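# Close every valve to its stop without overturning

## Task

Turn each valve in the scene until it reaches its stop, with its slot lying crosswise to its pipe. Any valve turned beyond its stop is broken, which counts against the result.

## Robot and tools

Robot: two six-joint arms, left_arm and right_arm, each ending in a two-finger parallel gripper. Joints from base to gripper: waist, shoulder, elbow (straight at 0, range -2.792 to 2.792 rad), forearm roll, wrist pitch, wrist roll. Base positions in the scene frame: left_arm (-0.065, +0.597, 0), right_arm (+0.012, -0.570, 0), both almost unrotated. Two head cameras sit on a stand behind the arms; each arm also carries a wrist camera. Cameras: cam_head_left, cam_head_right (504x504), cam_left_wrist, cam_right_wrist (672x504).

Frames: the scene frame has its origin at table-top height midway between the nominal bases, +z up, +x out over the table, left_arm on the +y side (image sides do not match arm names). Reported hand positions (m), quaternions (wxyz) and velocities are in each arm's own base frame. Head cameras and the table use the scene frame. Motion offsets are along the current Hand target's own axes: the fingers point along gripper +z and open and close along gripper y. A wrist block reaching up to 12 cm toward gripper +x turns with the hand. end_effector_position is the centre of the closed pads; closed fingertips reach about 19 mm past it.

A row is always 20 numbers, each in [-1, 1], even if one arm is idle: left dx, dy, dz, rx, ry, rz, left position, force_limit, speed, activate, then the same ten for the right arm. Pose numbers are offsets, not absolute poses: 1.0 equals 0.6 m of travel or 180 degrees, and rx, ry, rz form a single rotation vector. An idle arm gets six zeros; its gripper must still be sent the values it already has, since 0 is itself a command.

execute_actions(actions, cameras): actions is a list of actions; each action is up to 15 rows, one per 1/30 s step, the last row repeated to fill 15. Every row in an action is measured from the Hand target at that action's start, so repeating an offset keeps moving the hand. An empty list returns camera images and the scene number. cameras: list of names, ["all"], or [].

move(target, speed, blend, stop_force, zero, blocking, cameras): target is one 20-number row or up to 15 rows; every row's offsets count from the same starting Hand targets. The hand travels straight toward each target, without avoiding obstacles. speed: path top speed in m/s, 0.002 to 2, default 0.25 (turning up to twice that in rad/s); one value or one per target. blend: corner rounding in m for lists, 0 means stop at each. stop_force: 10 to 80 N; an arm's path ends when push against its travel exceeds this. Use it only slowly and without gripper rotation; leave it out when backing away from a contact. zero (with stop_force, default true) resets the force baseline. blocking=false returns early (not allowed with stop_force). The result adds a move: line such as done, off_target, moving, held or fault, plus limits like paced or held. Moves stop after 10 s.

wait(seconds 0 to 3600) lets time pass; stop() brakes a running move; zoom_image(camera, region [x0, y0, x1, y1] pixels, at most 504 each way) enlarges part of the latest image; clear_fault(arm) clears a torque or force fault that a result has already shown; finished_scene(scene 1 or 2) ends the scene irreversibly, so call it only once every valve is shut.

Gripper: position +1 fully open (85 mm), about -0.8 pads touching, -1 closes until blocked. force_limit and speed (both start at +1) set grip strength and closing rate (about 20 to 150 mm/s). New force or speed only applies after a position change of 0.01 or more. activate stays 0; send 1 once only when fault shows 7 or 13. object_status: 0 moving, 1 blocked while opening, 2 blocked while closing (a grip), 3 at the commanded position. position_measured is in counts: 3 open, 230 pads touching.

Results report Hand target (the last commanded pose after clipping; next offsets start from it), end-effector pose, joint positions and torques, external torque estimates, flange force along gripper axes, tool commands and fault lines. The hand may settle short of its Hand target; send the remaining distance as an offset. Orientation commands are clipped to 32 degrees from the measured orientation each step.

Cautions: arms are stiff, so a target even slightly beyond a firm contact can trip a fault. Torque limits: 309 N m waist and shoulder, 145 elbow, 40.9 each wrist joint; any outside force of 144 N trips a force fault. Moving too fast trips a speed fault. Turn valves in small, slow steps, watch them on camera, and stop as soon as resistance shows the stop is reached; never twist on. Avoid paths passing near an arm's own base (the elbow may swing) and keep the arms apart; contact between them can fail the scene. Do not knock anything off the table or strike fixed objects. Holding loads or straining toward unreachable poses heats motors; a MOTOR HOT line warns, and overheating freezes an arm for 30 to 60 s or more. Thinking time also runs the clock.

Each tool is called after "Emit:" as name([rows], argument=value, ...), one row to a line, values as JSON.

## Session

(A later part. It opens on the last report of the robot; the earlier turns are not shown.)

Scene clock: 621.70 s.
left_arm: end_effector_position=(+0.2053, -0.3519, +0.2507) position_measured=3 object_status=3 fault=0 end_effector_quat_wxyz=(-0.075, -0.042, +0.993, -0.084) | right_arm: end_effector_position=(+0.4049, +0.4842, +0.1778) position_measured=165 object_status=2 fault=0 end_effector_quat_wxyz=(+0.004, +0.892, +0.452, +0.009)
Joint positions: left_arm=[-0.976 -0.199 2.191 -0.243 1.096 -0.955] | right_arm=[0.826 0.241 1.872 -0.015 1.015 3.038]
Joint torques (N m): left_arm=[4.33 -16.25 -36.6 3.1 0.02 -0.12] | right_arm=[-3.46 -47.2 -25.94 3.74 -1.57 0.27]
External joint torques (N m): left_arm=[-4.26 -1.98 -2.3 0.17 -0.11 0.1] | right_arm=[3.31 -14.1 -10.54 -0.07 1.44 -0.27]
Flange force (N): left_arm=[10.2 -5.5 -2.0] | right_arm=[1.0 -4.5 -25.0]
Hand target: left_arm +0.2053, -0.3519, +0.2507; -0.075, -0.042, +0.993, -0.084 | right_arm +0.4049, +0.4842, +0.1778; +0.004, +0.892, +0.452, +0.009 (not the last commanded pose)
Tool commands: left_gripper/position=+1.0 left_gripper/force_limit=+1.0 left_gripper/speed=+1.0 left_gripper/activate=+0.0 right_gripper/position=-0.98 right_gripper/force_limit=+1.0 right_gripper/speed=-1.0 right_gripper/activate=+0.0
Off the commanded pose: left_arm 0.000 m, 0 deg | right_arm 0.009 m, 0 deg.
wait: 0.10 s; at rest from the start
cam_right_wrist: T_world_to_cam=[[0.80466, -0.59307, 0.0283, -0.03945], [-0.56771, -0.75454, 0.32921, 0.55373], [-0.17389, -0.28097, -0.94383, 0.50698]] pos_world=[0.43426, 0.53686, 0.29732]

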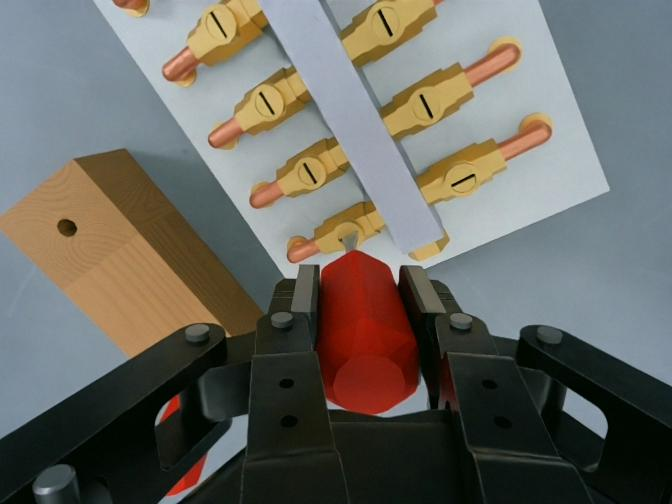

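Emit:
execute_actions([
  [[0,0,0,0,0,0,1,1,1,0,0,-0.0001,-0.0008,0,0,-0.0083,-0.98,1,-1,0]],
  [[0,0,0,0,0,0,1,1,1,0,0,-0.0001,0.0008,0,0,-0.0083,-0.98,1,-1,0]],
], cameras=["cam_right_wrist"])

Emit:
zoom_image(camera="cam_right_wrist", region=[325, 205, 375, 255])

Scene clock: 631.73 s.
left_arm: end_effector_position=(+0.2053, -0.3519, +0.2507) position_measured=3 object_status=3 fault=0 end_effector_quat_wxyz=(-0.075, -0.042, +0.993, -0.084) | right_arm: end_effector_position=(+0.4049, +0.4843, +0.1778) position_measured=165 object_status=2 fault=0 end_effector_quat_wxyz=(+0.004, +0.880, +0.475, +0.009)
Joint positions: left_arm=[-0.976 -0.199 2.191 -0.243 1.096 -0.955] | right_arm=[0.826 0.241 1.872 -0.015 1.015 2.986]
Joint torques (N m): left_arm=[4.23 -16.37 -36.81 3.13 0.04 -0.1] | right_arm=[-3.93 -48.28 -26.86 3.47 -1.72 0.22]
External joint torques (N m): left_arm=[-4.16 -1.82 -2 0.13 -0.11 0.09] | right_arm=[4.16 -12.69 -9.59 0.22 1.59 -0.22]
External joint torques at the end of the 1st action: left_arm=[-4.66 -1.78 -2.23 0.11 -0.11 0.11] | right_arm=[3.63 1.53 -0.1 0.19 1 -0.22]
Flange force (N): left_arm=[9.9 -5.2 -1.6] | right_arm=[1.8 -5.8 -23.1]
Flange force at the end of the 1st action (N): left_arm=[10.8 -6.1 -1.6] | right_arm=[3.7 -5.1 -0.6]
Hand target: left_arm +0.2053, -0.3519, +0.2507; -0.075, -0.042, +0.993, -0.084 | right_arm +0.4049, +0.4843, +0.1778; +0.004, +0.880, +0.475, +0.009
Off the commanded pose: left_arm 0.000 m, 0 deg | right_arm 0.000 m, 0 deg.
Step readings (end_effector_position of left_arm | right_arm; steps 1 to 15: 1st action; 16 to 30: 2nd action):
0: (+0.2053, -0.3519, +0.2507) | (+0.4049, +0.4842, +0.1778)
1: (+0.2053, -0.3519, +0.2507) | (+0.4049, +0.4842, +0.1778)
2: (+0.2053, -0.3519, +0.2507) | (+0.4049, +0.4842, +0.1778)
4: (+0.2053, -0.3519, +0.2507) | (+0.4048, +0.4841, +0.1779)
8: (+0.2053, -0.3519, +0.2507) | (+0.4048, +0.4841, +0.1780)
15: (+0.2053, -0.3519, +0.2507) | (+0.4049, +0.4842, +0.1782)
16: (+0.2053, -0.3519, +0.2507) | (+0.4049, +0.4842, +0.1782)
17: (+0.2053, -0.3519, +0.2507) | (+0.4049, +0.4842, +0.1782)
19: (+0.2053, -0.3519, +0.2507) | (+0.4049, +0.4843, +0.1781)
23: (+0.2053, -0.3519, +0.2507) | (+0.4050, +0.4844, +0.1780)
30: (+0.2053, -0.3519, +0.2507) | (+0.4049, +0.4843, +0.1779)
cam_right_wrist: T_world_to_cam=[[0.83448, -0.55028, 0.02887, -0.07222], [-0.52762, -0.78281, 0.32988, 0.5511], [-0.15893, -0.29052, -0.94358, 0.50556]] pos_world=[0.43138, 0.53853, 0.29733]

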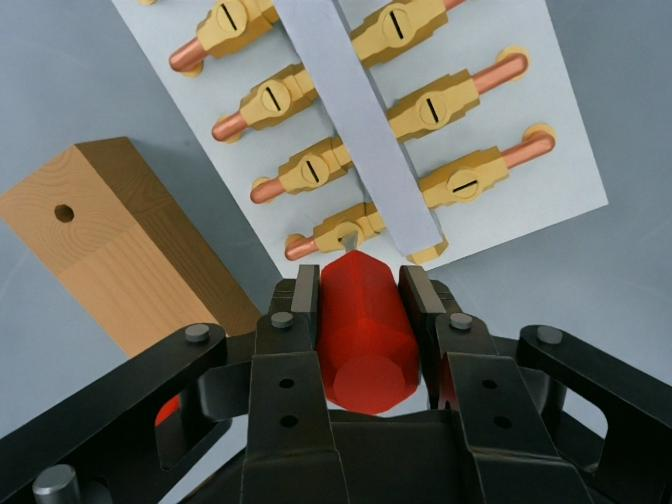

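Scaled by 10.080.

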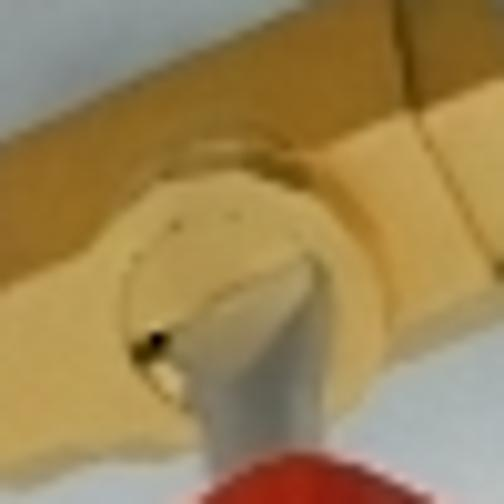

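Emit:
move(target=[0,0,0,0,0,0,1,1,1,0,0,0.0001,-0.006,0,0,0.0167,-0.98,1,-1,0], speed=0.05, cameras=["cam_right_wrist"])

Emit:
zoom_image(camera="cam_right_wrist", region=[325, 205, 375, 255])

Scene clock: 637.33 s.
left_arm: end_effector_position=(+0.2053, -0.3519, +0.2507) position_measured=3 object_status=3 fault=0 end_effector_quat_wxyz=(-0.075, -0.042, +0.993, -0.084) | right_arm: end_effector_position=(+0.4048, +0.4842, +0.1813) position_measured=165 object_status=2 fault=0 end_effector_quat_wxyz=(+0.004, +0.892, +0.452, +0.009)
Joint positions: left_arm=[-0.976 -0.199 2.191 -0.243 1.096 -0.955] | right_arm=[0.826 0.238 1.869 -0.015 1.021 3.038]
Joint torques (N m): left_arm=[4.29 -16.25 -36.69 3.16 -0.01 -0.14] | right_arm=[-3.25 -63.49 -36.54 3.59 -0.7 0.14]
External joint torques (N m): left_arm=[-4.28 -1.65 -2.11 0.1 -0.08 0.13] | right_arm=[3.19 2.48 -0.08 0.1 0.58 -0.14]
Flange force (N): left_arm=[9.8 -5.7 -1.6] | right_arm=[4.5 -4.6 1.0]
Hand target: left_arm +0.2053, -0.3519, +0.2507; -0.075, -0.042, +0.993, -0.084 | right_arm +0.4048, +0.4842, +0.1814; +0.004, +0.892, +0.452, +0.009
Off the commanded pose: left_arm 0.000 m, 0 deg | right_arm 0.000 m, 0 deg.
move: done
cam_right_wrist: T_world_to_cam=[[0.80449, -0.5933, 0.02816, -0.03918], [-0.56788, -0.7544, 0.32924, 0.55256], [-0.17409, -0.28087, -0.94383, 0.51042]] pos_world=[0.43416, 0.53696, 0.30092]

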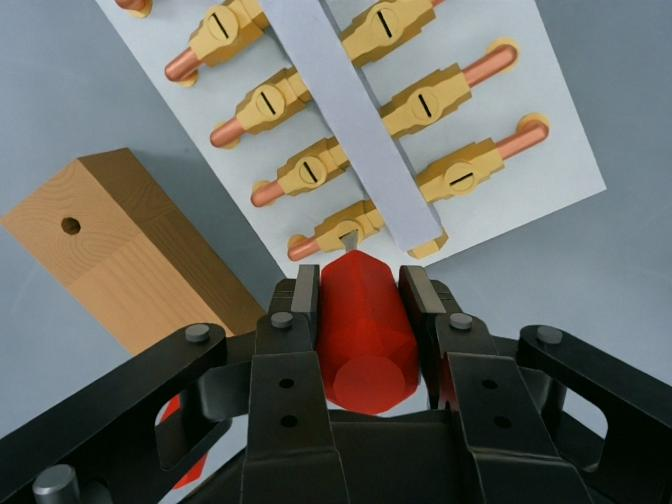

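Scaled by 10.080.

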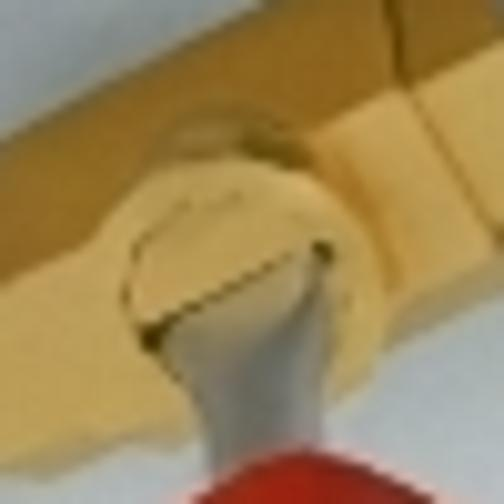

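Emit:
move(target=[0,0,0,0,0,0,1,1,1,0,-0.0004,-0.0002,0,0,0,-0.007,-0.98,1,-1,0], speed=0.05)

Emit:
move(target=[0,0,0,0,0,0,1,1,1,0,0,0,0.02,0,0,0,-0.98,1,-1,0], speed=0.01, stop_force=12, cameras=["cam_right_wrist"])

Emit:
zoom_image(camera="cam_right_wrist", region=[325, 205, 375, 255])

Scene clock: 641.97 s.
left_arm: end_effector_position=(+0.2053, -0.3519, +0.2507) position_measured=3 object_status=3 fault=0 end_effector_quat_wxyz=(-0.075, -0.042, +0.993, -0.084) | right_arm: end_effector_position=(+0.4047, +0.4841, +0.1814) position_measured=165 object_status=2 fault=0 end_effector_quat_wxyz=(+0.004, +0.887, +0.461, +0.009)
Joint positions: left_arm=[-0.976 -0.199 2.191 -0.243 1.096 -0.955] | right_arm=[0.826 0.237 1.87 -0.015 1.021 3.017]
Joint torques (N m): left_arm=[4.61 -16.13 -36.66 3.17 0.03 -0.12] | right_arm=[-3.7 -63.56 -35.77 3.64 -0.72 0.03]
External joint torques (N m): left_arm=[-4.55 -1.98 -2.16 0.09 -0.12 0.11] | right_arm=[3.7 2.66 -0.98 0.07 0.58 -0.03]
Flange force (N): left_arm=[10.9 -5.6 -1.7] | right_arm=[6.7 -5.4 0.3]
Hand target: left_arm +0.2053, -0.3519, +0.2507; -0.075, -0.042, +0.993, -0.084 | right_arm +0.4046, +0.4841, +0.1814; +0.004, +0.887, +0.461, +0.009
Off the commanded pose: left_arm 0.000 m, 0 deg | right_arm 0.000 m, 0 deg.
move: done

Scene clock: 642.93 s.
left_arm: end_effector_position=(+0.2053, -0.3519, +0.2507) position_measured=3 object_status=3 fault=0 end_effector_quat_wxyz=(-0.075, -0.042, +0.993, -0.084) | right_arm: end_effector_position=(+0.4047, +0.4842, +0.1777) position_measured=165 object_status=2 fault=0 end_effector_quat_wxyz=(+0.004, +0.887, +0.461, +0.009)
Joint positions: left_arm=[-0.976 -0.199 2.191 -0.243 1.096 -0.955] | right_arm=[0.826 0.24 1.873 -0.015 1.015 3.017]
Joint torques (N m): left_arm=[4.4 -16.34 -36.69 3.15 0.01 -0.11] | right_arm=[-3.37 -47.7 -26.1 3.78 -1.5 0.23]
External joint torques (N m): left_arm=[-4.33 -1.93 -2.2 0.12 -0.09 0.09] | right_arm=[3.55 -13.67 -10.35 -0.09 1.38 -0.22]
Flange force (N): left_arm=[10.3 -5.5 -1.9] | right_arm=[1.4 -4.9 -24.3]
Hand target: left_arm +0.2053, -0.3519, +0.2507; -0.075, -0.042, +0.993, -0.084 | right_arm +0.4047, +0.4842, +0.1777; +0.004, +0.887, +0.461, +0.009 (not the last commanded pose)
Off the commanded pose: left_arm 0.000 m, 0 deg | right_arm 0.008 m, 0 deg.
move: contact (right_arm)
cam_right_wrist: T_world_to_cam=[[0.81736, -0.57542, 0.02859, -0.05303], [-0.55123, -0.76664, 0.32925, 0.55284], [-0.16754, -0.28487, -0.94381, 0.50628]] pos_world=[0.43291, 0.53753, 0.29733]

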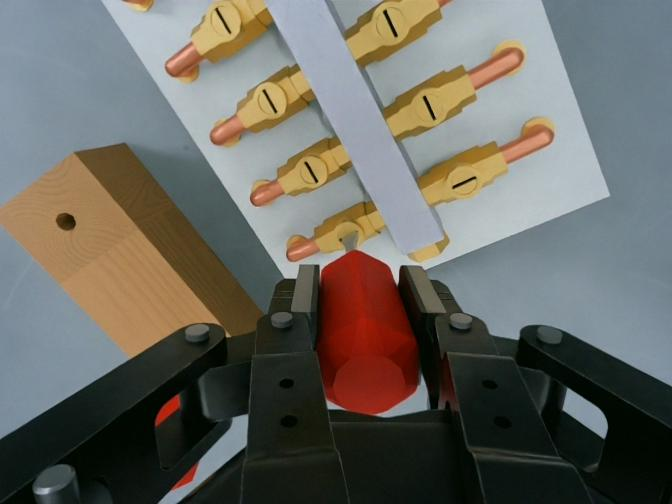

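Scaled by 10.080.

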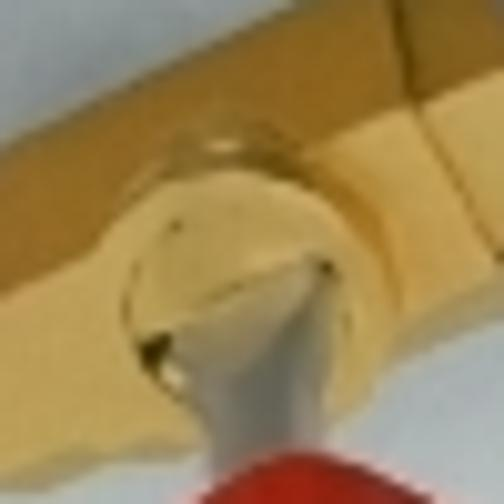

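Emit:
execute_actions([
  [[0,0,0,0,0,0,1,1,1,0,0.0003,0,-0.0003,0,0,0,-0.98,1,-1,0]],
  [[0,0,0,0,0,0,1,1,1,0,0.0003,0,0,0,0,0,-0.98,1,-1,0]],
  [[0,0,0,0,0,0,1,1,1,0,-0.0009,0,0,0,0,0,-0.98,1,-1,0]],
  [[0,0,0,0,0,0,1,1,1,0,-0.0003,0,0,0,0,0,-0.98,1,-1,0]],
  [[0,0,0,0,0,0,1,1,1,0,-0.0003,0,0,0,0,0,-0.98,1,-1,0]],
])

Scene clock: 658.20 s.
left_arm: end_effector_position=(+0.2053, -0.3519, +0.2507) position_measured=3 object_status=3 fault=0 end_effector_quat_wxyz=(-0.075, -0.042, +0.993, -0.084) | right_arm: end_effector_position=(+0.4044, +0.4837, +0.1779) position_measured=165 object_status=2 fault=0 end_effector_quat_wxyz=(+0.004, +0.887, +0.461, +0.009)
Joint positions: left_arm=[-0.976 -0.199 2.191 -0.243 1.096 -0.955] | right_arm=[0.826 0.239 1.874 -0.015 1.015 3.016]
Joint torques (N m): left_arm=[4.36 -16.45 -36.6 3.18 0.04 -0.12] | right_arm=[-3.95 -54.99 -28.31 3.24 0.63 0.26]
External joint torques (N m): left_arm=[-4.28 -1.84 -2.28 0.09 -0.12 0.11] | right_arm=[3.93 -6.22 -8.18 0.44 -0.76 -0.26]
External joint torques at the end of the 1st action: left_arm=[-4.38 -1.55 -2.24 0.07 -0.14 0.12] | right_arm=[3.33 -7.21 -5.19 0.03 1.74 -0.24]
External joint torques at the end of the 2nd action: left_arm=[-4.26 -2 -2.13 0.07 -0.13 0.11] | right_arm=[2.86 -4.86 -3.42 -0.16 2.14 -0.23]
External joint torques at the end of the 3rd action: left_arm=[-4.47 -2.15 -2.17 0.08 -0.14 0.1] | right_arm=[3.2 -5.37 -6.97 -0.07 -0.16 -0.25]
External joint torques at the end of the 4th action: left_arm=[-4.42 -1.81 -2.16 0.11 -0.16 0.12] | right_arm=[4.02 -6.41 -8.12 0.5 -0.62 -0.18]
Flange force (N): left_arm=[10.0 -5.7 -1.9] | right_arm=[7.0 -5.1 -11.8]
Flange force at the end of the 1st action (N): left_arm=[9.9 -6.1 -1.4] | right_arm=[1.0 -4.7 -14.4]
Flange force at the end of the 2nd action (N): left_arm=[10.2 -5.2 -1.8] | right_arm=[1.1 -4.0 -11.4]
Flange force at the end of the 3rd action (N): left_arm=[10.9 -5.3 -1.8] | right_arm=[6.1 -4.1 -11.0]
Flange force at the end of the 4th action (N): left_arm=[10.3 -5.7 -1.5] | right_arm=[6.8 -5.4 -12.2]
Hand target: left_arm +0.2053, -0.3519, +0.2507; -0.075, -0.042, +0.993, -0.084 | right_arm +0.4044, +0.4837, +0.1779; +0.004, +0.887, +0.461, +0.009
Off the commanded pose: left_arm 0.000 m, 0 deg | right_arm 0.000 m, 0 deg.
Step readings (end_effector_position of left_arm | right_arm; steps 1 to 15: 1st action; 16 to 30: 2nd action; 31 to 45: 3rd action; 46 to 60: 4th action; 61 to 75: 5th action):
0: (+0.2053, -0.3519, +0.2507) | (+0.4047, +0.4842, +0.1777)
1: (+0.2053, -0.3519, +0.2507) | (+0.4047, +0.4842, +0.1777)
2: (+0.2053, -0.3519, +0.2507) | (+0.4047, +0.4842, +0.1777)
4: (+0.2053, -0.3519, +0.2507) | (+0.4047, +0.4841, +0.1777)
8: (+0.2053, -0.3519, +0.2507) | (+0.4047, +0.4842, +0.1778)
15: (+0.2053, -0.3519, +0.2507) | (+0.4048, +0.4843, +0.1779)
16: (+0.2053, -0.3519, +0.2507) | (+0.4048, +0.4843, +0.1779)
17: (+0.2053, -0.3519, +0.2507) | (+0.4048, +0.4844, +0.1779)
19: (+0.2053, -0.3519, +0.2507) | (+0.4049, +0.4844, +0.1779)
23: (+0.2053, -0.3519, +0.2507) | (+0.4049, +0.4845, +0.1779)
30: (+0.2053, -0.3519, +0.2507) | (+0.4049, +0.4845, +0.1779)
31: (+0.2053, -0.3519, +0.2507) | (+0.4049, +0.4845, +0.1779)
32: (+0.2053, -0.3519, +0.2507) | (+0.4049, +0.4845, +0.1780)
34: (+0.2053, -0.3519, +0.2507) | (+0.4048, +0.4844, +0.1781)
38: (+0.2053, -0.3519, +0.2507) | (+0.4046, +0.4842, +0.1780)
45: (+0.2053, -0.3519, +0.2507) | (+0.4046, +0.4841, +0.1779)
46: (+0.2053, -0.3519, +0.2507) | (+0.4046, +0.4841, +0.1779)
47: (+0.2053, -0.3519, +0.2507) | (+0.4045, +0.4840, +0.1779)
49: (+0.2053, -0.3519, +0.2507) | (+0.4045, +0.4839, +0.1779)
53: (+0.2053, -0.3519, +0.2507) | (+0.4045, +0.4839, +0.1779)
60: (+0.2053, -0.3519, +0.2507) | (+0.4045, +0.4839, +0.1779)
61: (+0.2053, -0.3519, +0.2507) | (+0.4045, +0.4839, +0.1779)
62: (+0.2053, -0.3519, +0.2507) | (+0.4045, +0.4838, +0.1779)
64: (+0.2053, -0.3519, +0.2507) | (+0.4044, +0.4838, +0.1779)
68: (+0.2053, -0.3519, +0.2507) | (+0.4044, +0.4838, +0.1779)
75: (+0.2053, -0.3519, +0.2507) | (+0.4044, +0.4837, +0.1779)

Emit:
move(target=[0,0,0,0,0,0,1,1,1,0,0.0006,0,-0.0017,0,0,0,-0.98,1,-1,0], speed=0.03, cameras=["cam_right_wrist"])

Emit:
zoom_image(camera="cam_right_wrist", region=[335, 215, 365, 245])

Scene clock: 661.23 s.
left_arm: end_effector_position=(+0.2053, -0.3519, +0.2507) position_measured=3 object_status=3 fault=0 end_effector_quat_wxyz=(-0.075, -0.042, +0.993, -0.084) | right_arm: end_effector_position=(+0.4046, +0.4840, +0.1789) position_measured=165 object_status=2 fault=0 end_effector_quat_wxyz=(+0.004, +0.887, +0.461, +0.009)
Joint positions: left_arm=[-0.976 -0.199 2.191 -0.243 1.096 -0.955] | right_arm=[0.826 0.239 1.872 -0.015 1.017 3.016]
Joint torques (N m): left_arm=[4.55 -16.42 -36.68 3.17 0.08 -0.11] | right_arm=[-3.1 -63.49 -36.43 3.58 -0.7 0.25]
External joint torques (N m): left_arm=[-4.47 -1.87 -2.21 0.1 -0.16 0.1] | right_arm=[3.1 2.88 0.2 0.08 0.59 -0.25]
Flange force (N): left_arm=[10.5 -5.8 -1.6] | right_arm=[4.6 -4.2 1.6]
Hand target: left_arm +0.2053, -0.3519, +0.2507; -0.075, -0.042, +0.993, -0.084 | right_arm +0.4046, +0.4840, +0.1789; +0.004, +0.887, +0.461, +0.009
Off the commanded pose: left_arm 0.000 m, 0 deg | right_arm 0.000 m, 0 deg.
move: done
cam_right_wrist: T_world_to_cam=[[0.81736, -0.57543, 0.02856, -0.05309], [-0.55121, -0.7666, 0.32937, 0.5522], [-0.16763, -0.28496, -0.94377, 0.50732]] pos_world=[0.43281, 0.53734, 0.29842]

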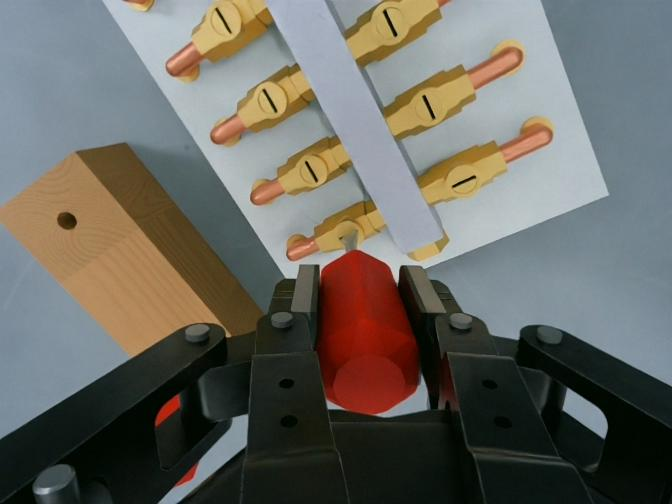

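Scaled by 16.800.

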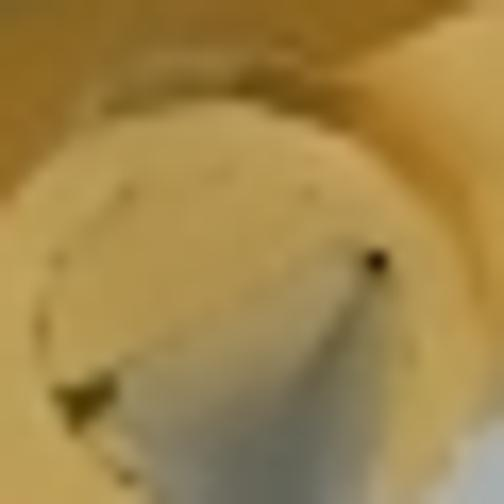

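Emit:
move(target=[0,0,0,0,0,0,1,1,1,0,0,0,-0.0135,0,0,0,-0.98,1,-1,0], speed=0.05, cameras=["cam_right_wrist"])

Emit:
zoom_image(camera="cam_right_wrist", region=[335, 215, 365, 245])

Emit:
zoom_image(camera="cam_right_wrist", region=[325, 205, 375, 255])

Scene clock: 667.40 s.
left_arm: end_effector_position=(+0.2053, -0.3519, +0.2507) position_measured=3 object_status=3 fault=0 end_effector_quat_wxyz=(-0.075, -0.042, +0.993, -0.084) | right_arm: end_effector_position=(+0.4044, +0.4840, +0.1870) position_measured=165 object_status=2 fault=0 end_effector_quat_wxyz=(+0.004, +0.887, +0.461, +0.009)
Joint positions: left_arm=[-0.976 -0.199 2.191 -0.243 1.096 -0.955] | right_arm=[0.826 0.232 1.865 -0.015 1.031 3.017]
Joint torques (N m): left_arm=[4.09 -16.16 -36.6 3.16 0.05 -0.13] | right_arm=[-3.21 -63.15 -36.77 3.66 -0.74 0.24]
External joint torques (N m): left_arm=[-4.04 -2 -2.24 0.1 -0.13 0.11] | right_arm=[3.05 2.67 0.07 0.04 0.62 -0.23]
Flange force (N): left_arm=[9.7 -5.1 -2.1] | right_arm=[4.6 -4.2 1.2]
Hand target: left_arm +0.2053, -0.3519, +0.2507; -0.075, -0.042, +0.993, -0.084 | right_arm +0.4044, +0.4840, +0.1870; +0.004, +0.887, +0.461, +0.009
Off the commanded pose: left_arm 0.000 m, 0 deg | right_arm 0.000 m, 0 deg.
move: done
cam_right_wrist: T_world_to_cam=[[0.8173, -0.57551, 0.02854, -0.05308], [-0.55129, -0.76658, 0.3293, 0.54946], [-0.16764, -0.28487, -0.94379, 0.51489]] pos_world=[0.43261, 0.53733, 0.30652]

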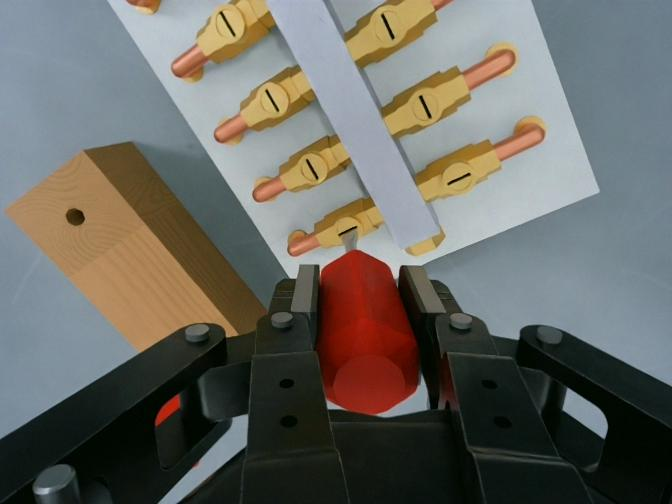

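Scaled by 16.800.

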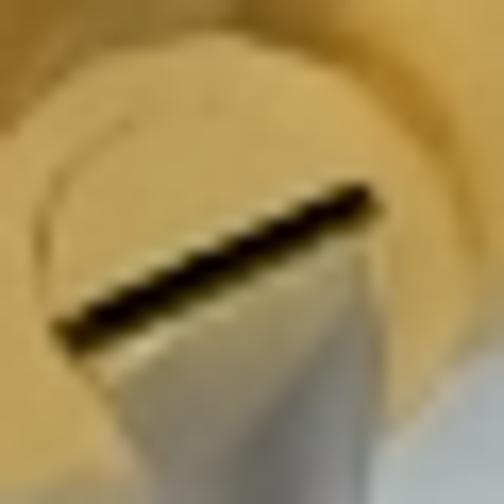

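Scaled by 10.080.

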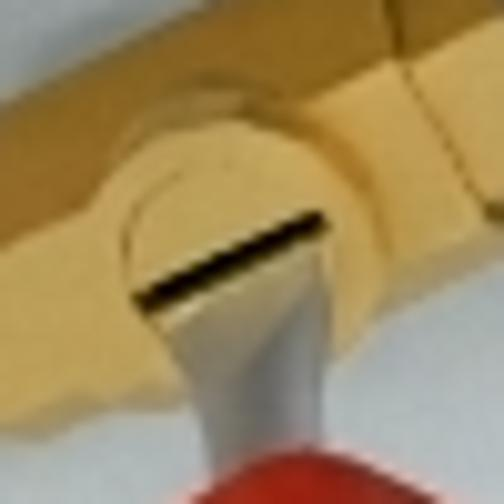

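Emit:
move(target=[0,0,0,0,0,0,1,1,1,0,0,0.0006,0,0,0,0.0194,-0.98,1,-1,0], speed=0.05, cameras=["cam_right_wrist"])

Emit:
zoom_image(camera="cam_right_wrist", region=[335, 215, 365, 245])

Emit:
zoom_image(camera="cam_right_wrist", region=[210, 0, 350, 200])

Scene clock: 673.43 s.
left_arm: end_effector_position=(+0.2053, -0.3519, +0.2507) position_measured=3 object_status=3 fault=0 end_effector_quat_wxyz=(-0.075, -0.042, +0.993, -0.084) | right_arm: end_effector_position=(+0.4047, +0.4838, +0.1871) position_measured=165 object_status=2 fault=0 end_effector_quat_wxyz=(+0.004, +0.901, +0.434, +0.009)
Joint positions: left_arm=[-0.976 -0.199 2.191 -0.243 1.096 -0.955] | right_arm=[0.825 0.232 1.865 -0.015 1.031 3.077]
Joint torques (N m): left_arm=[4.45 -16.01 -36.84 3.18 0.07 -0.15] | right_arm=[-3.26 -63.3 -36.75 3.63 -0.7 0.25]
External joint torques (N m): left_arm=[-4.35 -2.46 -2.07 0.09 -0.15 0.14] | right_arm=[2.9 2.82 0 0.06 0.58 -0.24]
Flange force (N): left_arm=[10.9 -4.6 -2.0] | right_arm=[4.7 -4.2 1.3]
Hand target: left_arm +0.2053, -0.3519, +0.2507; -0.075, -0.042, +0.993, -0.084 | right_arm +0.4047, +0.4838, +0.1870; +0.004, +0.901, +0.434, +0.009
Off the commanded pose: left_arm 0.000 m, 0 deg | right_arm 0.000 m, 0 deg.
move: done
cam_right_wrist: T_world_to_cam=[[0.7808, -0.62417, 0.02774, -0.0149], [-0.59685, -0.73202, 0.32851, 0.55134], [-0.18474, -0.27305, -0.94409, 0.51619]] pos_world=[0.43606, 0.53524, 0.30662]

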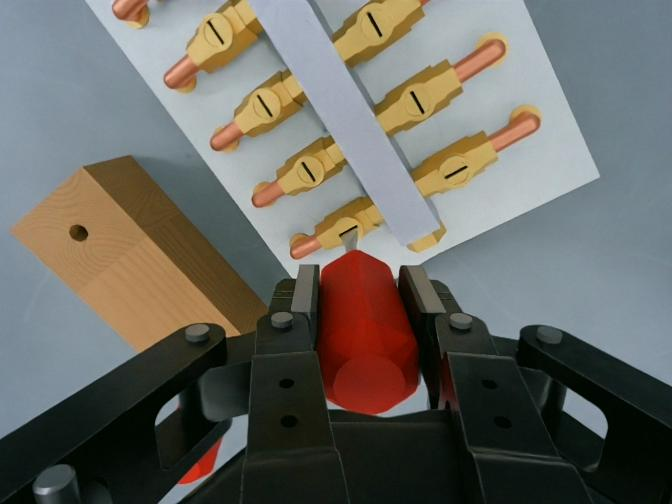

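Scaled by 16.800.

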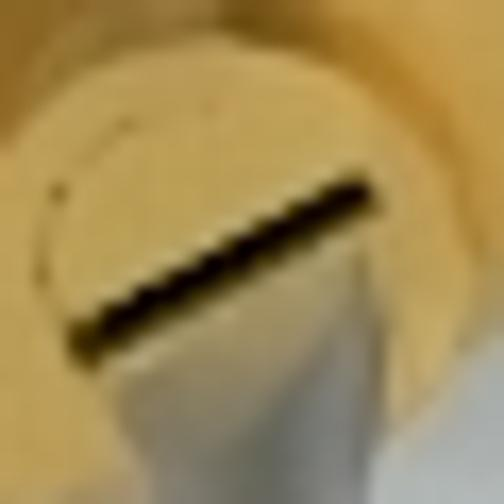

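Scaled by 2.520.

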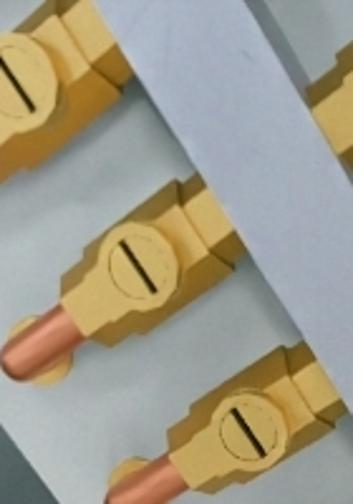

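Emit:
move(target=[0,0,0,0,0,0,1,1,1,0,0,0.0003,0.0095,0,0,0,-0.98,1,-1,0], speed=0.05)

Emit:
move(target=[0,0,0,0,0,0,1,1,1,0,0,0,0.02,0,0,0,-0.98,1,-1,0], speed=0.01, stop_force=12, cameras=["cam_right_wrist"])

Emit:
zoom_image(camera="cam_right_wrist", region=[335, 215, 365, 245])

Scene clock: 699.97 s.
left_arm: end_effector_position=(+0.2053, -0.3519, +0.2507) position_measured=3 object_status=3 fault=0 end_effector_quat_wxyz=(-0.075, -0.042, +0.993, -0.084) | right_arm: end_effector_position=(+0.4050, +0.4837, +0.1814) position_measured=165 object_status=2 fault=0 end_effector_quat_wxyz=(+0.004, +0.901, +0.434, +0.009)
Joint positions: left_arm=[-0.976 -0.199 2.191 -0.243 1.096 -0.955] | right_arm=[0.825 0.237 1.87 -0.015 1.021 3.077]
Joint torques (N m): left_arm=[4.17 -16.46 -36.56 3.17 0.01 -0.18] | right_arm=[-3.1 -63.63 -36.54 3.64 -0.7 0.28]
External joint torques (N m): left_arm=[-4.17 -1.41 -2.24 0.09 -0.09 0.16] | right_arm=[3 3.06 -0.01 0.05 0.57 -0.28]
Flange force (N): left_arm=[9.2 -6.0 -1.5] | right_arm=[5.0 -4.3 1.6]
Hand target: left_arm +0.2053, -0.3519, +0.2507; -0.075, -0.042, +0.993, -0.084 | right_arm +0.4050, +0.4837, +0.1813; +0.004, +0.901, +0.434, +0.009
Off the commanded pose: left_arm 0.000 m, 0 deg | right_arm 0.000 m, 0 deg.
move: done

Scene clock: 700.97 s.
left_arm: end_effector_position=(+0.2053, -0.3519, +0.2507) position_measured=3 object_status=3 fault=0 end_effector_quat_wxyz=(-0.075, -0.042, +0.993, -0.084) | right_arm: end_effector_position=(+0.4051, +0.4838, +0.1776) position_measured=165 object_status=2 fault=0 end_effector_quat_wxyz=(+0.003, +0.901, +0.434, +0.009)
Joint positions: left_arm=[-0.976 -0.199 2.191 -0.243 1.096 -0.955] | right_arm=[0.825 0.24 1.873 -0.015 1.014 3.077]
Joint torques (N m): left_arm=[4.56 -16.44 -36.75 3.17 0.08 -0.14] | right_arm=[-3.95 -42.55 -23.08 3.53 -1.88 0.2]
External joint torques (N m): left_arm=[-4.55 -1.52 -2.13 0.09 -0.17 0.13] | right_arm=[3.73 -18.35 -13.31 0.13 1.76 -0.19]
Flange force (N): left_arm=[10.3 -6.2 -1.1] | right_arm=[0.3 -5.2 -31.9]
Hand target: left_arm +0.2053, -0.3519, +0.2507; -0.075, -0.042, +0.993, -0.084 | right_arm +0.4051, +0.4838, +0.1776; +0.004, +0.901, +0.434, +0.009 (not the last commanded pose)
Off the commanded pose: left_arm 0.000 m, 0 deg | right_arm 0.008 m, 0 deg.
move: contact (right_arm)
cam_right_wrist: T_world_to_cam=[[0.7808, -0.62416, 0.02786, -0.01506], [-0.59696, -0.73214, 0.32804, 0.55484], [-0.18435, -0.27277, -0.94425, 0.50708]] pos_world=[0.43646, 0.53514, 0.29722]

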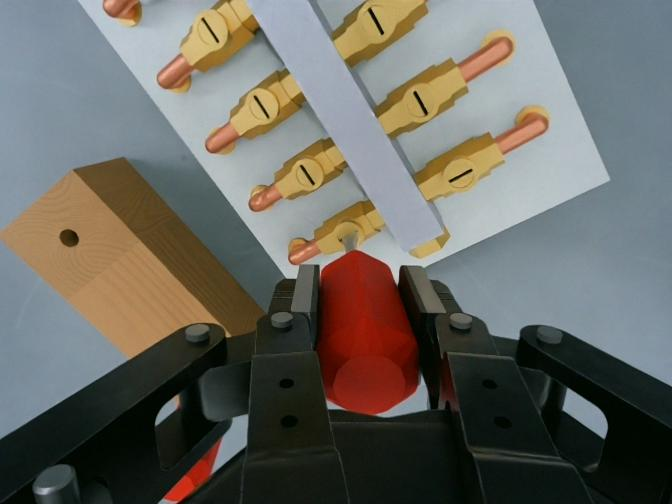

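Scaled by 16.800.

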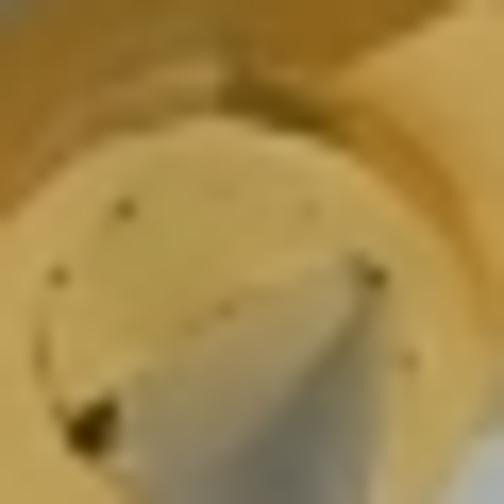

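Emit:
execute_actions([
  [[0,0,0,0,0,0,1,1,1,0,-0.0003,0,-0.0008,0,0,0,-0.98,1,-1,0]],
  [[0,0,0,0,0,0,1,1,1,0,0,0,0.0006,0,0,0,-0.98,1,-1,0]],
  [[0,0,0,0,0,0,1,1,1,0,-0.0003,0,0,0,0,0,-0.98,1,-1,0]],
  [[0,0,0,0,0,0,1,1,1,0,-0.0003,0,0,0,0,0,-0.98,1,-1,0]],
], cameras=["cam_right_wrist"])

Emit:
zoom_image(camera="cam_right_wrist", region=[335, 215, 365, 245])

Scene clock: 715.10 s.
left_arm: end_effector_position=(+0.2053, -0.3519, +0.2507) position_measured=3 object_status=3 fault=0 end_effector_quat_wxyz=(-0.075, -0.042, +0.993, -0.084) | right_arm: end_effector_position=(+0.4048, +0.4834, +0.1777) position_measured=165 object_status=2 fault=0 end_effector_quat_wxyz=(+0.004, +0.901, +0.434, +0.009)
Joint positions: left_arm=[-0.976 -0.199 2.191 -0.243 1.096 -0.955] | right_arm=[0.825 0.239 1.874 -0.015 1.014 3.077]
Joint torques (N m): left_arm=[4.47 -16.51 -36.61 3.15 0.02 -0.16] | right_arm=[-4.22 -47.35 -24.15 3.3 -0.34 0.26]
External joint torques (N m): left_arm=[-4.46 -1.39 -2.23 0.12 -0.11 0.15] | right_arm=[4.47 -12.95 -12.02 0.36 0.22 -0.26]
External joint torques at the end of the 1st action: left_arm=[-4.41 -1.79 -2.2 0.14 -0.1 0.15] | right_arm=[3.13 -2.56 -3.48 0.1 0.82 -0.25]
External joint torques at the end of the 2nd action: left_arm=[-4.58 -1.8 -2.15 0.17 -0.13 0.11] | right_arm=[3.28 -10 -8.52 0.16 1.06 -0.25]
External joint torques at the end of the 3rd action: left_arm=[-4.38 -1.45 -2.21 0.08 -0.12 0.15] | right_arm=[3.82 -14.27 -11.97 0.23 0.71 -0.25]
Flange force (N): left_arm=[9.8 -6.4 -1.3] | right_arm=[4.9 -6.3 -23.1]
Flange force at the end of the 1st action (N): left_arm=[10.2 -5.7 -1.7] | right_arm=[3.7 -4.4 -7.0]
Flange force at the end of the 2nd action (N): left_arm=[10.7 -5.9 -1.5] | right_arm=[2.7 -4.5 -18.8]
Flange force at the end of the 3rd action (N): left_arm=[9.7 -6.2 -1.3] | right_arm=[3.1 -5.3 -25.1]
Hand target: left_arm +0.2053, -0.3519, +0.2507; -0.075, -0.042, +0.993, -0.084 | right_arm +0.4048, +0.4834, +0.1777; +0.004, +0.901, +0.434, +0.009
Off the commanded pose: left_arm 0.000 m, 0 deg | right_arm 0.000 m, 0 deg.
Step readings (end_effector_position of left_arm | right_arm; steps 1 to 15: 1st action; 16 to 30: 2nd action; 31 to 45: 3rd action; 46 to 60: 4th action):
0: (+0.2053, -0.3519, +0.2507) | (+0.4051, +0.4838, +0.1776)
1: (+0.2053, -0.3519, +0.2507) | (+0.4051, +0.4838, +0.1776)
2: (+0.2053, -0.3519, +0.2507) | (+0.4051, +0.4838, +0.1776)
4: (+0.2053, -0.3519, +0.2507) | (+0.4050, +0.4837, +0.1778)
8: (+0.2053, -0.3519, +0.2507) | (+0.4050, +0.4837, +0.1779)
15: (+0.2053, -0.3519, +0.2507) | (+0.4050, +0.4836, +0.1780)
16: (+0.2053, -0.3519, +0.2507) | (+0.4050, +0.4836, +0.1780)
17: (+0.2053, -0.3519, +0.2507) | (+0.4050, +0.4836, +0.1780)
19: (+0.2053, -0.3519, +0.2507) | (+0.4050, +0.4837, +0.1779)
23: (+0.2053, -0.3519, +0.2507) | (+0.4050, +0.4837, +0.1778)
30: (+0.2053, -0.3519, +0.2507) | (+0.4050, +0.4837, +0.1777)
31: (+0.2053, -0.3519, +0.2507) | (+0.4050, +0.4837, +0.1777)
32: (+0.2053, -0.3519, +0.2507) | (+0.4050, +0.4837, +0.1777)
34: (+0.2053, -0.3519, +0.2507) | (+0.4050, +0.4836, +0.1777)
38: (+0.2053, -0.3519, +0.2507) | (+0.4049, +0.4836, +0.1777)
45: (+0.2053, -0.3519, +0.2507) | (+0.4049, +0.4835, +0.1777)
46: (+0.2053, -0.3519, +0.2507) | (+0.4049, +0.4835, +0.1777)
47: (+0.2053, -0.3519, +0.2507) | (+0.4049, +0.4835, +0.1777)
49: (+0.2053, -0.3519, +0.2507) | (+0.4048, +0.4834, +0.1777)
53: (+0.2053, -0.3519, +0.2507) | (+0.4048, +0.4834, +0.1777)
60: (+0.2053, -0.3519, +0.2507) | (+0.4048, +0.4834, +0.1777)
cam_right_wrist: T_world_to_cam=[[0.7808, -0.62416, 0.02785, -0.01507], [-0.59694, -0.7321, 0.32817, 0.55427], [-0.18444, -0.27286, -0.94421, 0.50709]] pos_world=[0.43616, 0.53474, 0.29732]

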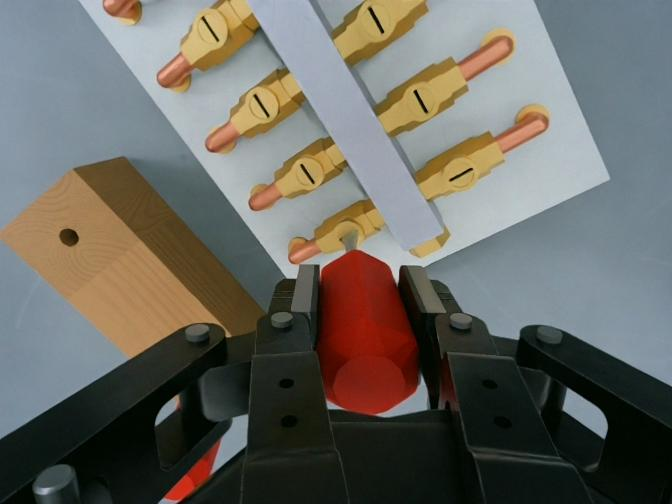

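Scaled by 16.800.

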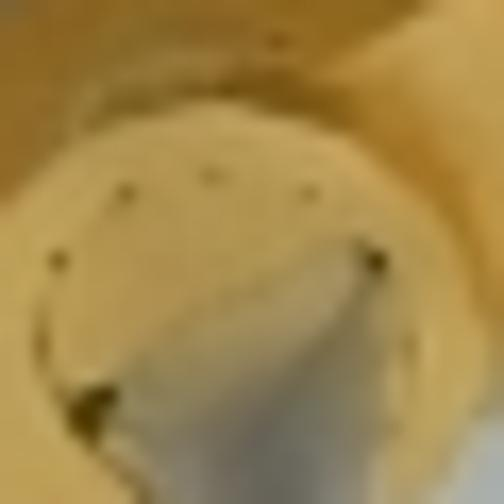

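Emit:
execute_actions([
  [[0,0,0,0,0,0,1,1,1,0,0,0.0002,-0.0004,0,0,0.0083,-0.98,1,-1,0]],
  [[0,0,0,0,0,0,1,1,1,0,0,0.0002,0,0,0,0.0083,-0.98,1,-1,0]],
  [[0,0,0,0,0,0,1,1,1,0,0,0.0002,0,0,0,0.0083,-0.98,1,-1,0]],
], cameras=["cam_right_wrist"])

Emit:
zoom_image(camera="cam_right_wrist", region=[335, 215, 365, 245])

Scene clock: 721.60 s.
left_arm: end_effector_position=(+0.2053, -0.3519, +0.2507) position_measured=3 object_status=3 fault=0 end_effector_quat_wxyz=(-0.075, -0.042, +0.993, -0.084) | right_arm: end_effector_position=(+0.4051, +0.4831, +0.1779) position_measured=165 object_status=2 fault=0 end_effector_quat_wxyz=(+0.003, +0.917, +0.398, +0.009)
Joint positions: left_arm=[-0.976 -0.199 2.191 -0.243 1.096 -0.955] | right_arm=[0.824 0.239 1.874 -0.015 1.014 3.154]
Joint torques (N m): left_arm=[4.38 -16.29 -36.68 3.18 0.05 -0.13] | right_arm=[-3.31 -63.55 -36.37 3.57 -0.68 0.25]
External joint torques (N m): left_arm=[-4.3 -1.95 -2.19 0.08 -0.13 0.11] | right_arm=[3.39 2.3 -0.01 0.1 0.56 -0.25]
External joint torques at the end of the 1st action: left_arm=[-4.21 -1.65 -2.18 0.12 -0.11 0.15] | right_arm=[4.59 -7.37 -8.83 0.83 -0.35 -0.24]
External joint torques at the end of the 2nd action: left_arm=[-4.36 -1.56 -2.13 0.1 -0.17 0.08] | right_arm=[3.5 2.23 -0.14 0.07 0.59 -0.22]
Flange force (N): left_arm=[10.2 -5.4 -1.8] | right_arm=[3.6 -5.2 0.9]
Flange force at the end of the 1st action (N): left_arm=[9.6 -5.7 -1.6] | right_arm=[6.1 -7.1 -14.2]
Flange force at the end of the 2nd action (N): left_arm=[10.0 -6.0 -1.3] | right_arm=[3.7 -5.5 0.7]
Hand target: left_arm +0.2053, -0.3519, +0.2507; -0.075, -0.042, +0.993, -0.084 | right_arm +0.4051, +0.4832, +0.1779; +0.003, +0.917, +0.399, +0.009
Off the commanded pose: left_arm 0.000 m, 0 deg | right_arm 0.000 m, 0 deg.
Step readings (end_effector_position of left_arm | right_arm; steps 1 to 15: 1st action; 16 to 30: 2nd action; 31 to 45: 3rd action):
0: (+0.2053, -0.3519, +0.2507) | (+0.4048, +0.4834, +0.1777)
1: (+0.2053, -0.3519, +0.2507) | (+0.4048, +0.4834, +0.1777)
2: (+0.2053, -0.3519, +0.2507) | (+0.4048, +0.4834, +0.1777)
4: (+0.2053, -0.3519, +0.2507) | (+0.4049, +0.4833, +0.1778)
8: (+0.2053, -0.3519, +0.2507) | (+0.4048, +0.4832, +0.1778)
15: (+0.2053, -0.3519, +0.2507) | (+0.4048, +0.4832, +0.1778)
16: (+0.2053, -0.3519, +0.2507) | (+0.4048, +0.4832, +0.1778)
17: (+0.2053, -0.3519, +0.2507) | (+0.4048, +0.4832, +0.1778)
19: (+0.2053, -0.3519, +0.2507) | (+0.4049, +0.4832, +0.1779)
23: (+0.2053, -0.3519, +0.2507) | (+0.4049, +0.4832, +0.1779)
30: (+0.2053, -0.3519, +0.2507) | (+0.4049, +0.4832, +0.1779)
31: (+0.2053, -0.3519, +0.2507) | (+0.4049, +0.4832, +0.1779)
32: (+0.2053, -0.3519, +0.2507) | (+0.4050, +0.4832, +0.1779)
34: (+0.2053, -0.3519, +0.2507) | (+0.4051, +0.4831, +0.1779)
38: (+0.2053, -0.3519, +0.2507) | (+0.4051, +0.4831, +0.1779)
45: (+0.2053, -0.3519, +0.2507) | (+0.4051, +0.4831, +0.1779)
cam_right_wrist: T_world_to_cam=[[0.72956, -0.68339, 0.0267, 0.03415], [-0.65236, -0.68366, 0.32716, 0.5534], [-0.20533, -0.25611, -0.94459, 0.50772]] pos_world=[0.44035, 0.5317, 0.29762]

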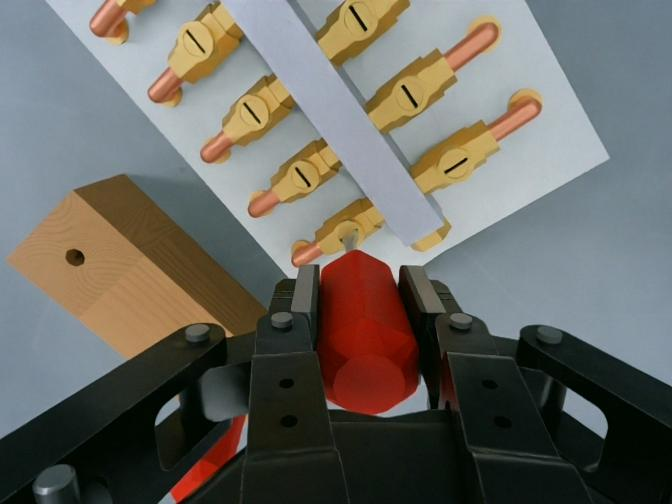

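Scaled by 16.800.

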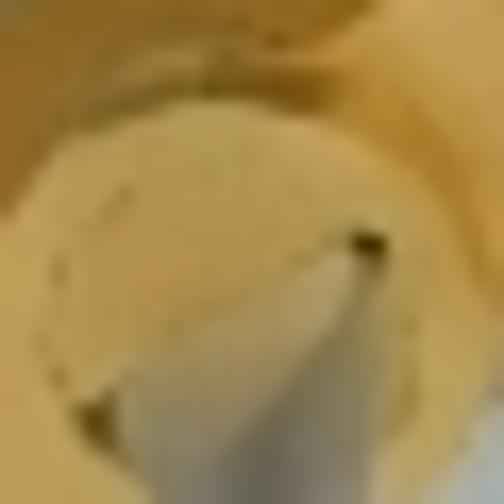

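Emit:
move(target=[0,0,0,0,0,0,1,1,1,0,0,0,0.01,0,0,0,-0.98,1,-1,0], speed=0.01, stop_force=12, cameras=["cam_right_wrist"])

Emit:
zoom_image(camera="cam_right_wrist", region=[325, 205, 375, 255])

Scene clock: 724.43 s.
left_arm: end_effector_position=(+0.2053, -0.3519, +0.2507) position_measured=3 object_status=3 fault=0 end_effector_quat_wxyz=(-0.075, -0.042, +0.993, -0.084) | right_arm: end_effector_position=(+0.4053, +0.4834, +0.1766) position_measured=165 object_status=2 fault=0 end_effector_quat_wxyz=(+0.003, +0.917, +0.399, +0.009)
Joint positions: left_arm=[-0.976 -0.199 2.191 -0.243 1.096 -0.955] | right_arm=[0.824 0.241 1.875 -0.016 1.011 3.154]
Joint torques (N m): left_arm=[4.23 -16.36 -36.58 3.14 0.01 -0.12] | right_arm=[-2.53 -47.27 -26.98 4.22 -2.5 0.34]
External joint torques (N m): left_arm=[-4.17 -1.83 -2.24 0.11 -0.09 0.11] | right_arm=[2.7 -13.37 -9.18 -0.57 2.37 -0.34]
Flange force (N): left_arm=[9.8 -5.5 -1.9] | right_arm=[-0.5 -3.5 -24.8]
Hand target: left_arm +0.2053, -0.3519, +0.2507; -0.075, -0.042, +0.993, -0.084 | right_arm +0.4053, +0.4834, +0.1766; +0.003, +0.917, +0.399, +0.009 (not the last commanded pose)
Off the commanded pose: left_arm 0.000 m, 0 deg | right_arm 0.005 m, 0 deg.
move: contact (right_arm)
cam_right_wrist: T_world_to_cam=[[0.72967, -0.68327, 0.02682, 0.0341], [-0.65243, -0.68392, 0.32648, 0.5544], [-0.20473, -0.25572, -0.94483, 0.50616]] pos_world=[0.44045, 0.5319, 0.29632]

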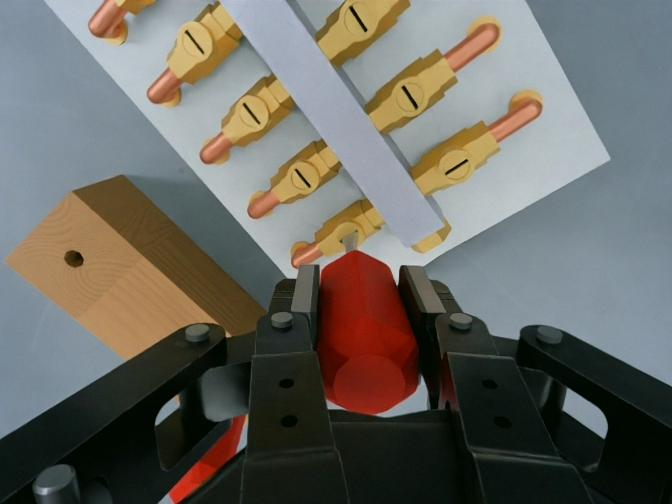

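Scaled by 10.080.

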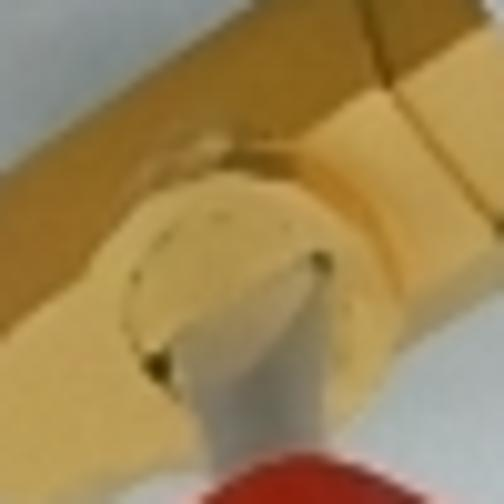

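Emit:
execute_actions([
  [[0,0,0,0,0,0,1,1,1,0,0.0004,0,0,0,0,0,-0.98,1,-1,0]],
  [[0,0,0,0,0,0,1,1,1,0,0.0004,0,0,0,0,0,-0.98,1,-1,0]],
  [[0,0,0,0,0,0,1,1,1,0,-0.0012,0,0,0,0,0,-0.98,1,-1,0]],
  [[0,0,0,0,0,0,1,1,1,0,0.0004,0,0,0,0,0,-0.98,1,-1,0]],
])

Scene clock: 730.30 s.
left_arm: end_effector_position=(+0.2053, -0.3519, +0.2507) position_measured=3 object_status=3 fault=0 end_effector_quat_wxyz=(-0.075, -0.042, +0.993, -0.084) | right_arm: end_effector_position=(+0.4053, +0.4834, +0.1766) position_measured=165 object_status=2 fault=0 end_effector_quat_wxyz=(+0.003, +0.917, +0.399, +0.009)
Joint positions: left_arm=[-0.976 -0.199 2.191 -0.243 1.096 -0.955] | right_arm=[0.824 0.241 1.875 -0.016 1.011 3.154]
Joint torques (N m): left_arm=[4.54 -16.3 -36.68 3.24 0.08 -0.13] | right_arm=[-2.51 -48.76 -27.67 4.24 -2.01 0.36]
External joint torques (N m): left_arm=[-4.46 -1.99 -2.19 0.02 -0.15 0.12] | right_arm=[2.66 -12.52 -8.69 -0.58 1.89 -0.36]
External joint torques at the end of the 1st action: left_arm=[-4.32 -2.2 -2.15 0.11 -0.1 0.1] | right_arm=[2.43 -14.18 -8.3 -0.71 3 -0.35]
External joint torques at the end of the 2nd action: left_arm=[-4.37 -2.01 -2.36 0.14 -0.12 0.13] | right_arm=[2.33 -12.56 -6.89 -0.83 3.29 -0.35]
External joint torques at the end of the 3rd action: left_arm=[-4.34 -1.82 -2.32 0.1 -0.14 0.12] | right_arm=[3.15 -11.07 -8.98 -0.41 1.21 -0.34]
Flange force (N): left_arm=[10.6 -5.6 -1.7] | right_arm=[-0.5 -3.4 -22.7]
Flange force at the end of the 1st action (N): left_arm=[10.6 -5.1 -2.0] | right_arm=[-3.1 -2.9 -25.8]
Flange force at the end of the 2nd action (N): left_arm=[10.3 -5.6 -2.1] | right_arm=[-3.3 -2.7 -23.6]
Flange force at the end of the 3rd action (N): left_arm=[10.1 -5.8 -1.8] | right_arm=[1.8 -4.3 -20.4]
Hand target: left_arm +0.2053, -0.3519, +0.2507; -0.075, -0.042, +0.993, -0.084 | right_arm +0.4053, +0.4834, +0.1766; +0.003, +0.917, +0.399, +0.009
Off the commanded pose: left_arm 0.000 m, 0 deg | right_arm 0.000 m, 0 deg.
Step readings (end_effector_position of left_arm | right_arm; steps 1 to 15: 1st action; 16 to 30: 2nd action; 31 to 45: 3rd action; 46 to 60: 4th action):
0: (+0.2053, -0.3519, +0.2507) | (+0.4053, +0.4834, +0.1766)
1: (+0.2053, -0.3519, +0.2507) | (+0.4053, +0.4834, +0.1766)
2: (+0.2053, -0.3519, +0.2507) | (+0.4053, +0.4834, +0.1766)
4: (+0.2053, -0.3519, +0.2507) | (+0.4053, +0.4834, +0.1765)
8: (+0.2053, -0.3519, +0.2507) | (+0.4054, +0.4835, +0.1765)
15: (+0.2053, -0.3519, +0.2507) | (+0.4054, +0.4835, +0.1766)
16: (+0.2053, -0.3519, +0.2507) | (+0.4054, +0.4835, +0.1766)
17: (+0.2053, -0.3519, +0.2507) | (+0.4055, +0.4836, +0.1766)
19: (+0.2053, -0.3519, +0.2507) | (+0.4056, +0.4837, +0.1766)
23: (+0.2053, -0.3519, +0.2507) | (+0.4056, +0.4837, +0.1766)
30: (+0.2053, -0.3519, +0.2507) | (+0.4056, +0.4837, +0.1766)
31: (+0.2053, -0.3519, +0.2507) | (+0.4056, +0.4837, +0.1766)
32: (+0.2053, -0.3519, +0.2507) | (+0.4056, +0.4837, +0.1767)
34: (+0.2053, -0.3519, +0.2507) | (+0.4054, +0.4835, +0.1767)
38: (+0.2053, -0.3519, +0.2507) | (+0.4052, +0.4833, +0.1767)
45: (+0.2053, -0.3519, +0.2507) | (+0.4051, +0.4832, +0.1766)
46: (+0.2053, -0.3519, +0.2507) | (+0.4051, +0.4832, +0.1766)
47: (+0.2053, -0.3519, +0.2507) | (+0.4051, +0.4832, +0.1766)
49: (+0.2053, -0.3519, +0.2507) | (+0.4051, +0.4832, +0.1766)
53: (+0.2053, -0.3519, +0.2507) | (+0.4051, +0.4832, +0.1765)
60: (+0.2053, -0.3519, +0.2507) | (+0.4053, +0.4834, +0.1766)

Emit:
move([
  [0,0,0,0,0,0,1,1,1,0,-0.00025,0.0019,-0.0003,0,0,0.0556,-0.98,1,-1,0],
  [0,0,0,0,0,0,1,1,1,0,-0.0008,0.0038,-0.0003,0,0,0.1111,-0.98,1,-1,0],
], speed=0.15, blend=[0.001,0], cameras=["cam_right_wrist"])

Emit:
zoom_image(camera="cam_right_wrist", region=[325, 205, 375, 255])

Scene clock: 736.00 s.
left_arm: end_effector_position=(+0.2053, -0.3519, +0.2507) position_measured=3 object_status=3 fault=0 end_effector_quat_wxyz=(-0.075, -0.042, +0.993, -0.084) | right_arm: end_effector_position=(+0.4067, +0.4814, +0.1768) position_measured=165 object_status=2 fault=0 end_effector_quat_wxyz=(+0.001, +0.972, +0.233, +0.010)
Joint positions: left_arm=[-0.976 -0.199 2.191 -0.243 1.096 -0.955] | right_arm=[0.821 0.239 1.876 -0.015 1.011 3.5]
Joint torques (N m): left_arm=[4.67 -16.44 -36.62 3.17 0.11 -0.13] | right_arm=[-8.76 -34.09 -11.84 0.81 1.53 0.33]
External joint torques (N m): left_arm=[-4.64 -1.53 -2.22 0.1 -0.19 0.12] | right_arm=[8.92 -27.28 -24.53 2.84 -1.64 -0.33]
Flange force (N): left_arm=[10.5 -6.5 -1.1] | right_arm=[1.9 -14.9 -44.3]
Hand target: left_arm +0.2053, -0.3519, +0.2507; -0.075, -0.042, +0.993, -0.084 | right_arm +0.4066, +0.4815, +0.1768; +0.001, +0.972, +0.233, +0.010
Off the commanded pose: left_arm 0.000 m, 0 deg | right_arm 0.000 m, 0 deg.
move: done
cam_right_wrist: T_world_to_cam=[[0.45197, -0.89179, 0.02086, 0.24615], [-0.84713, -0.42178, 0.32322, 0.50742], [-0.27944, -0.16375, -0.9461, 0.49248]] pos_world=[0.45622, 0.51417, 0.29679]

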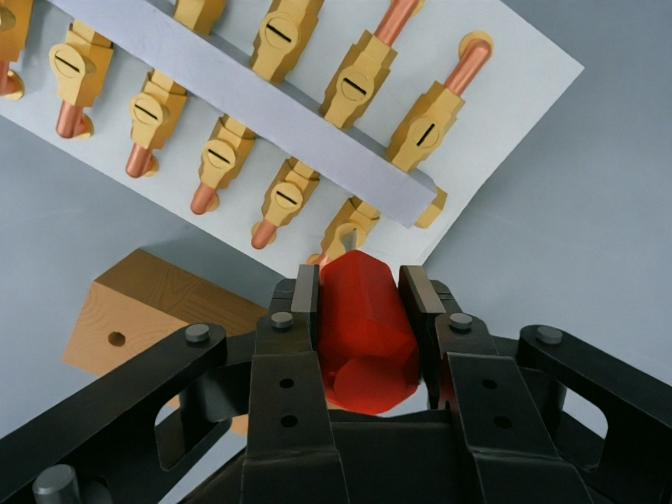

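Scaled by 10.080.

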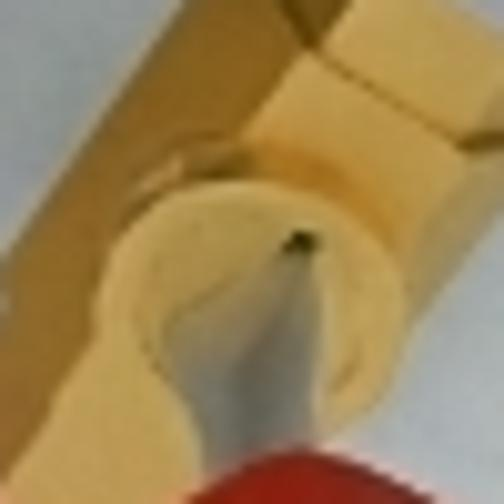

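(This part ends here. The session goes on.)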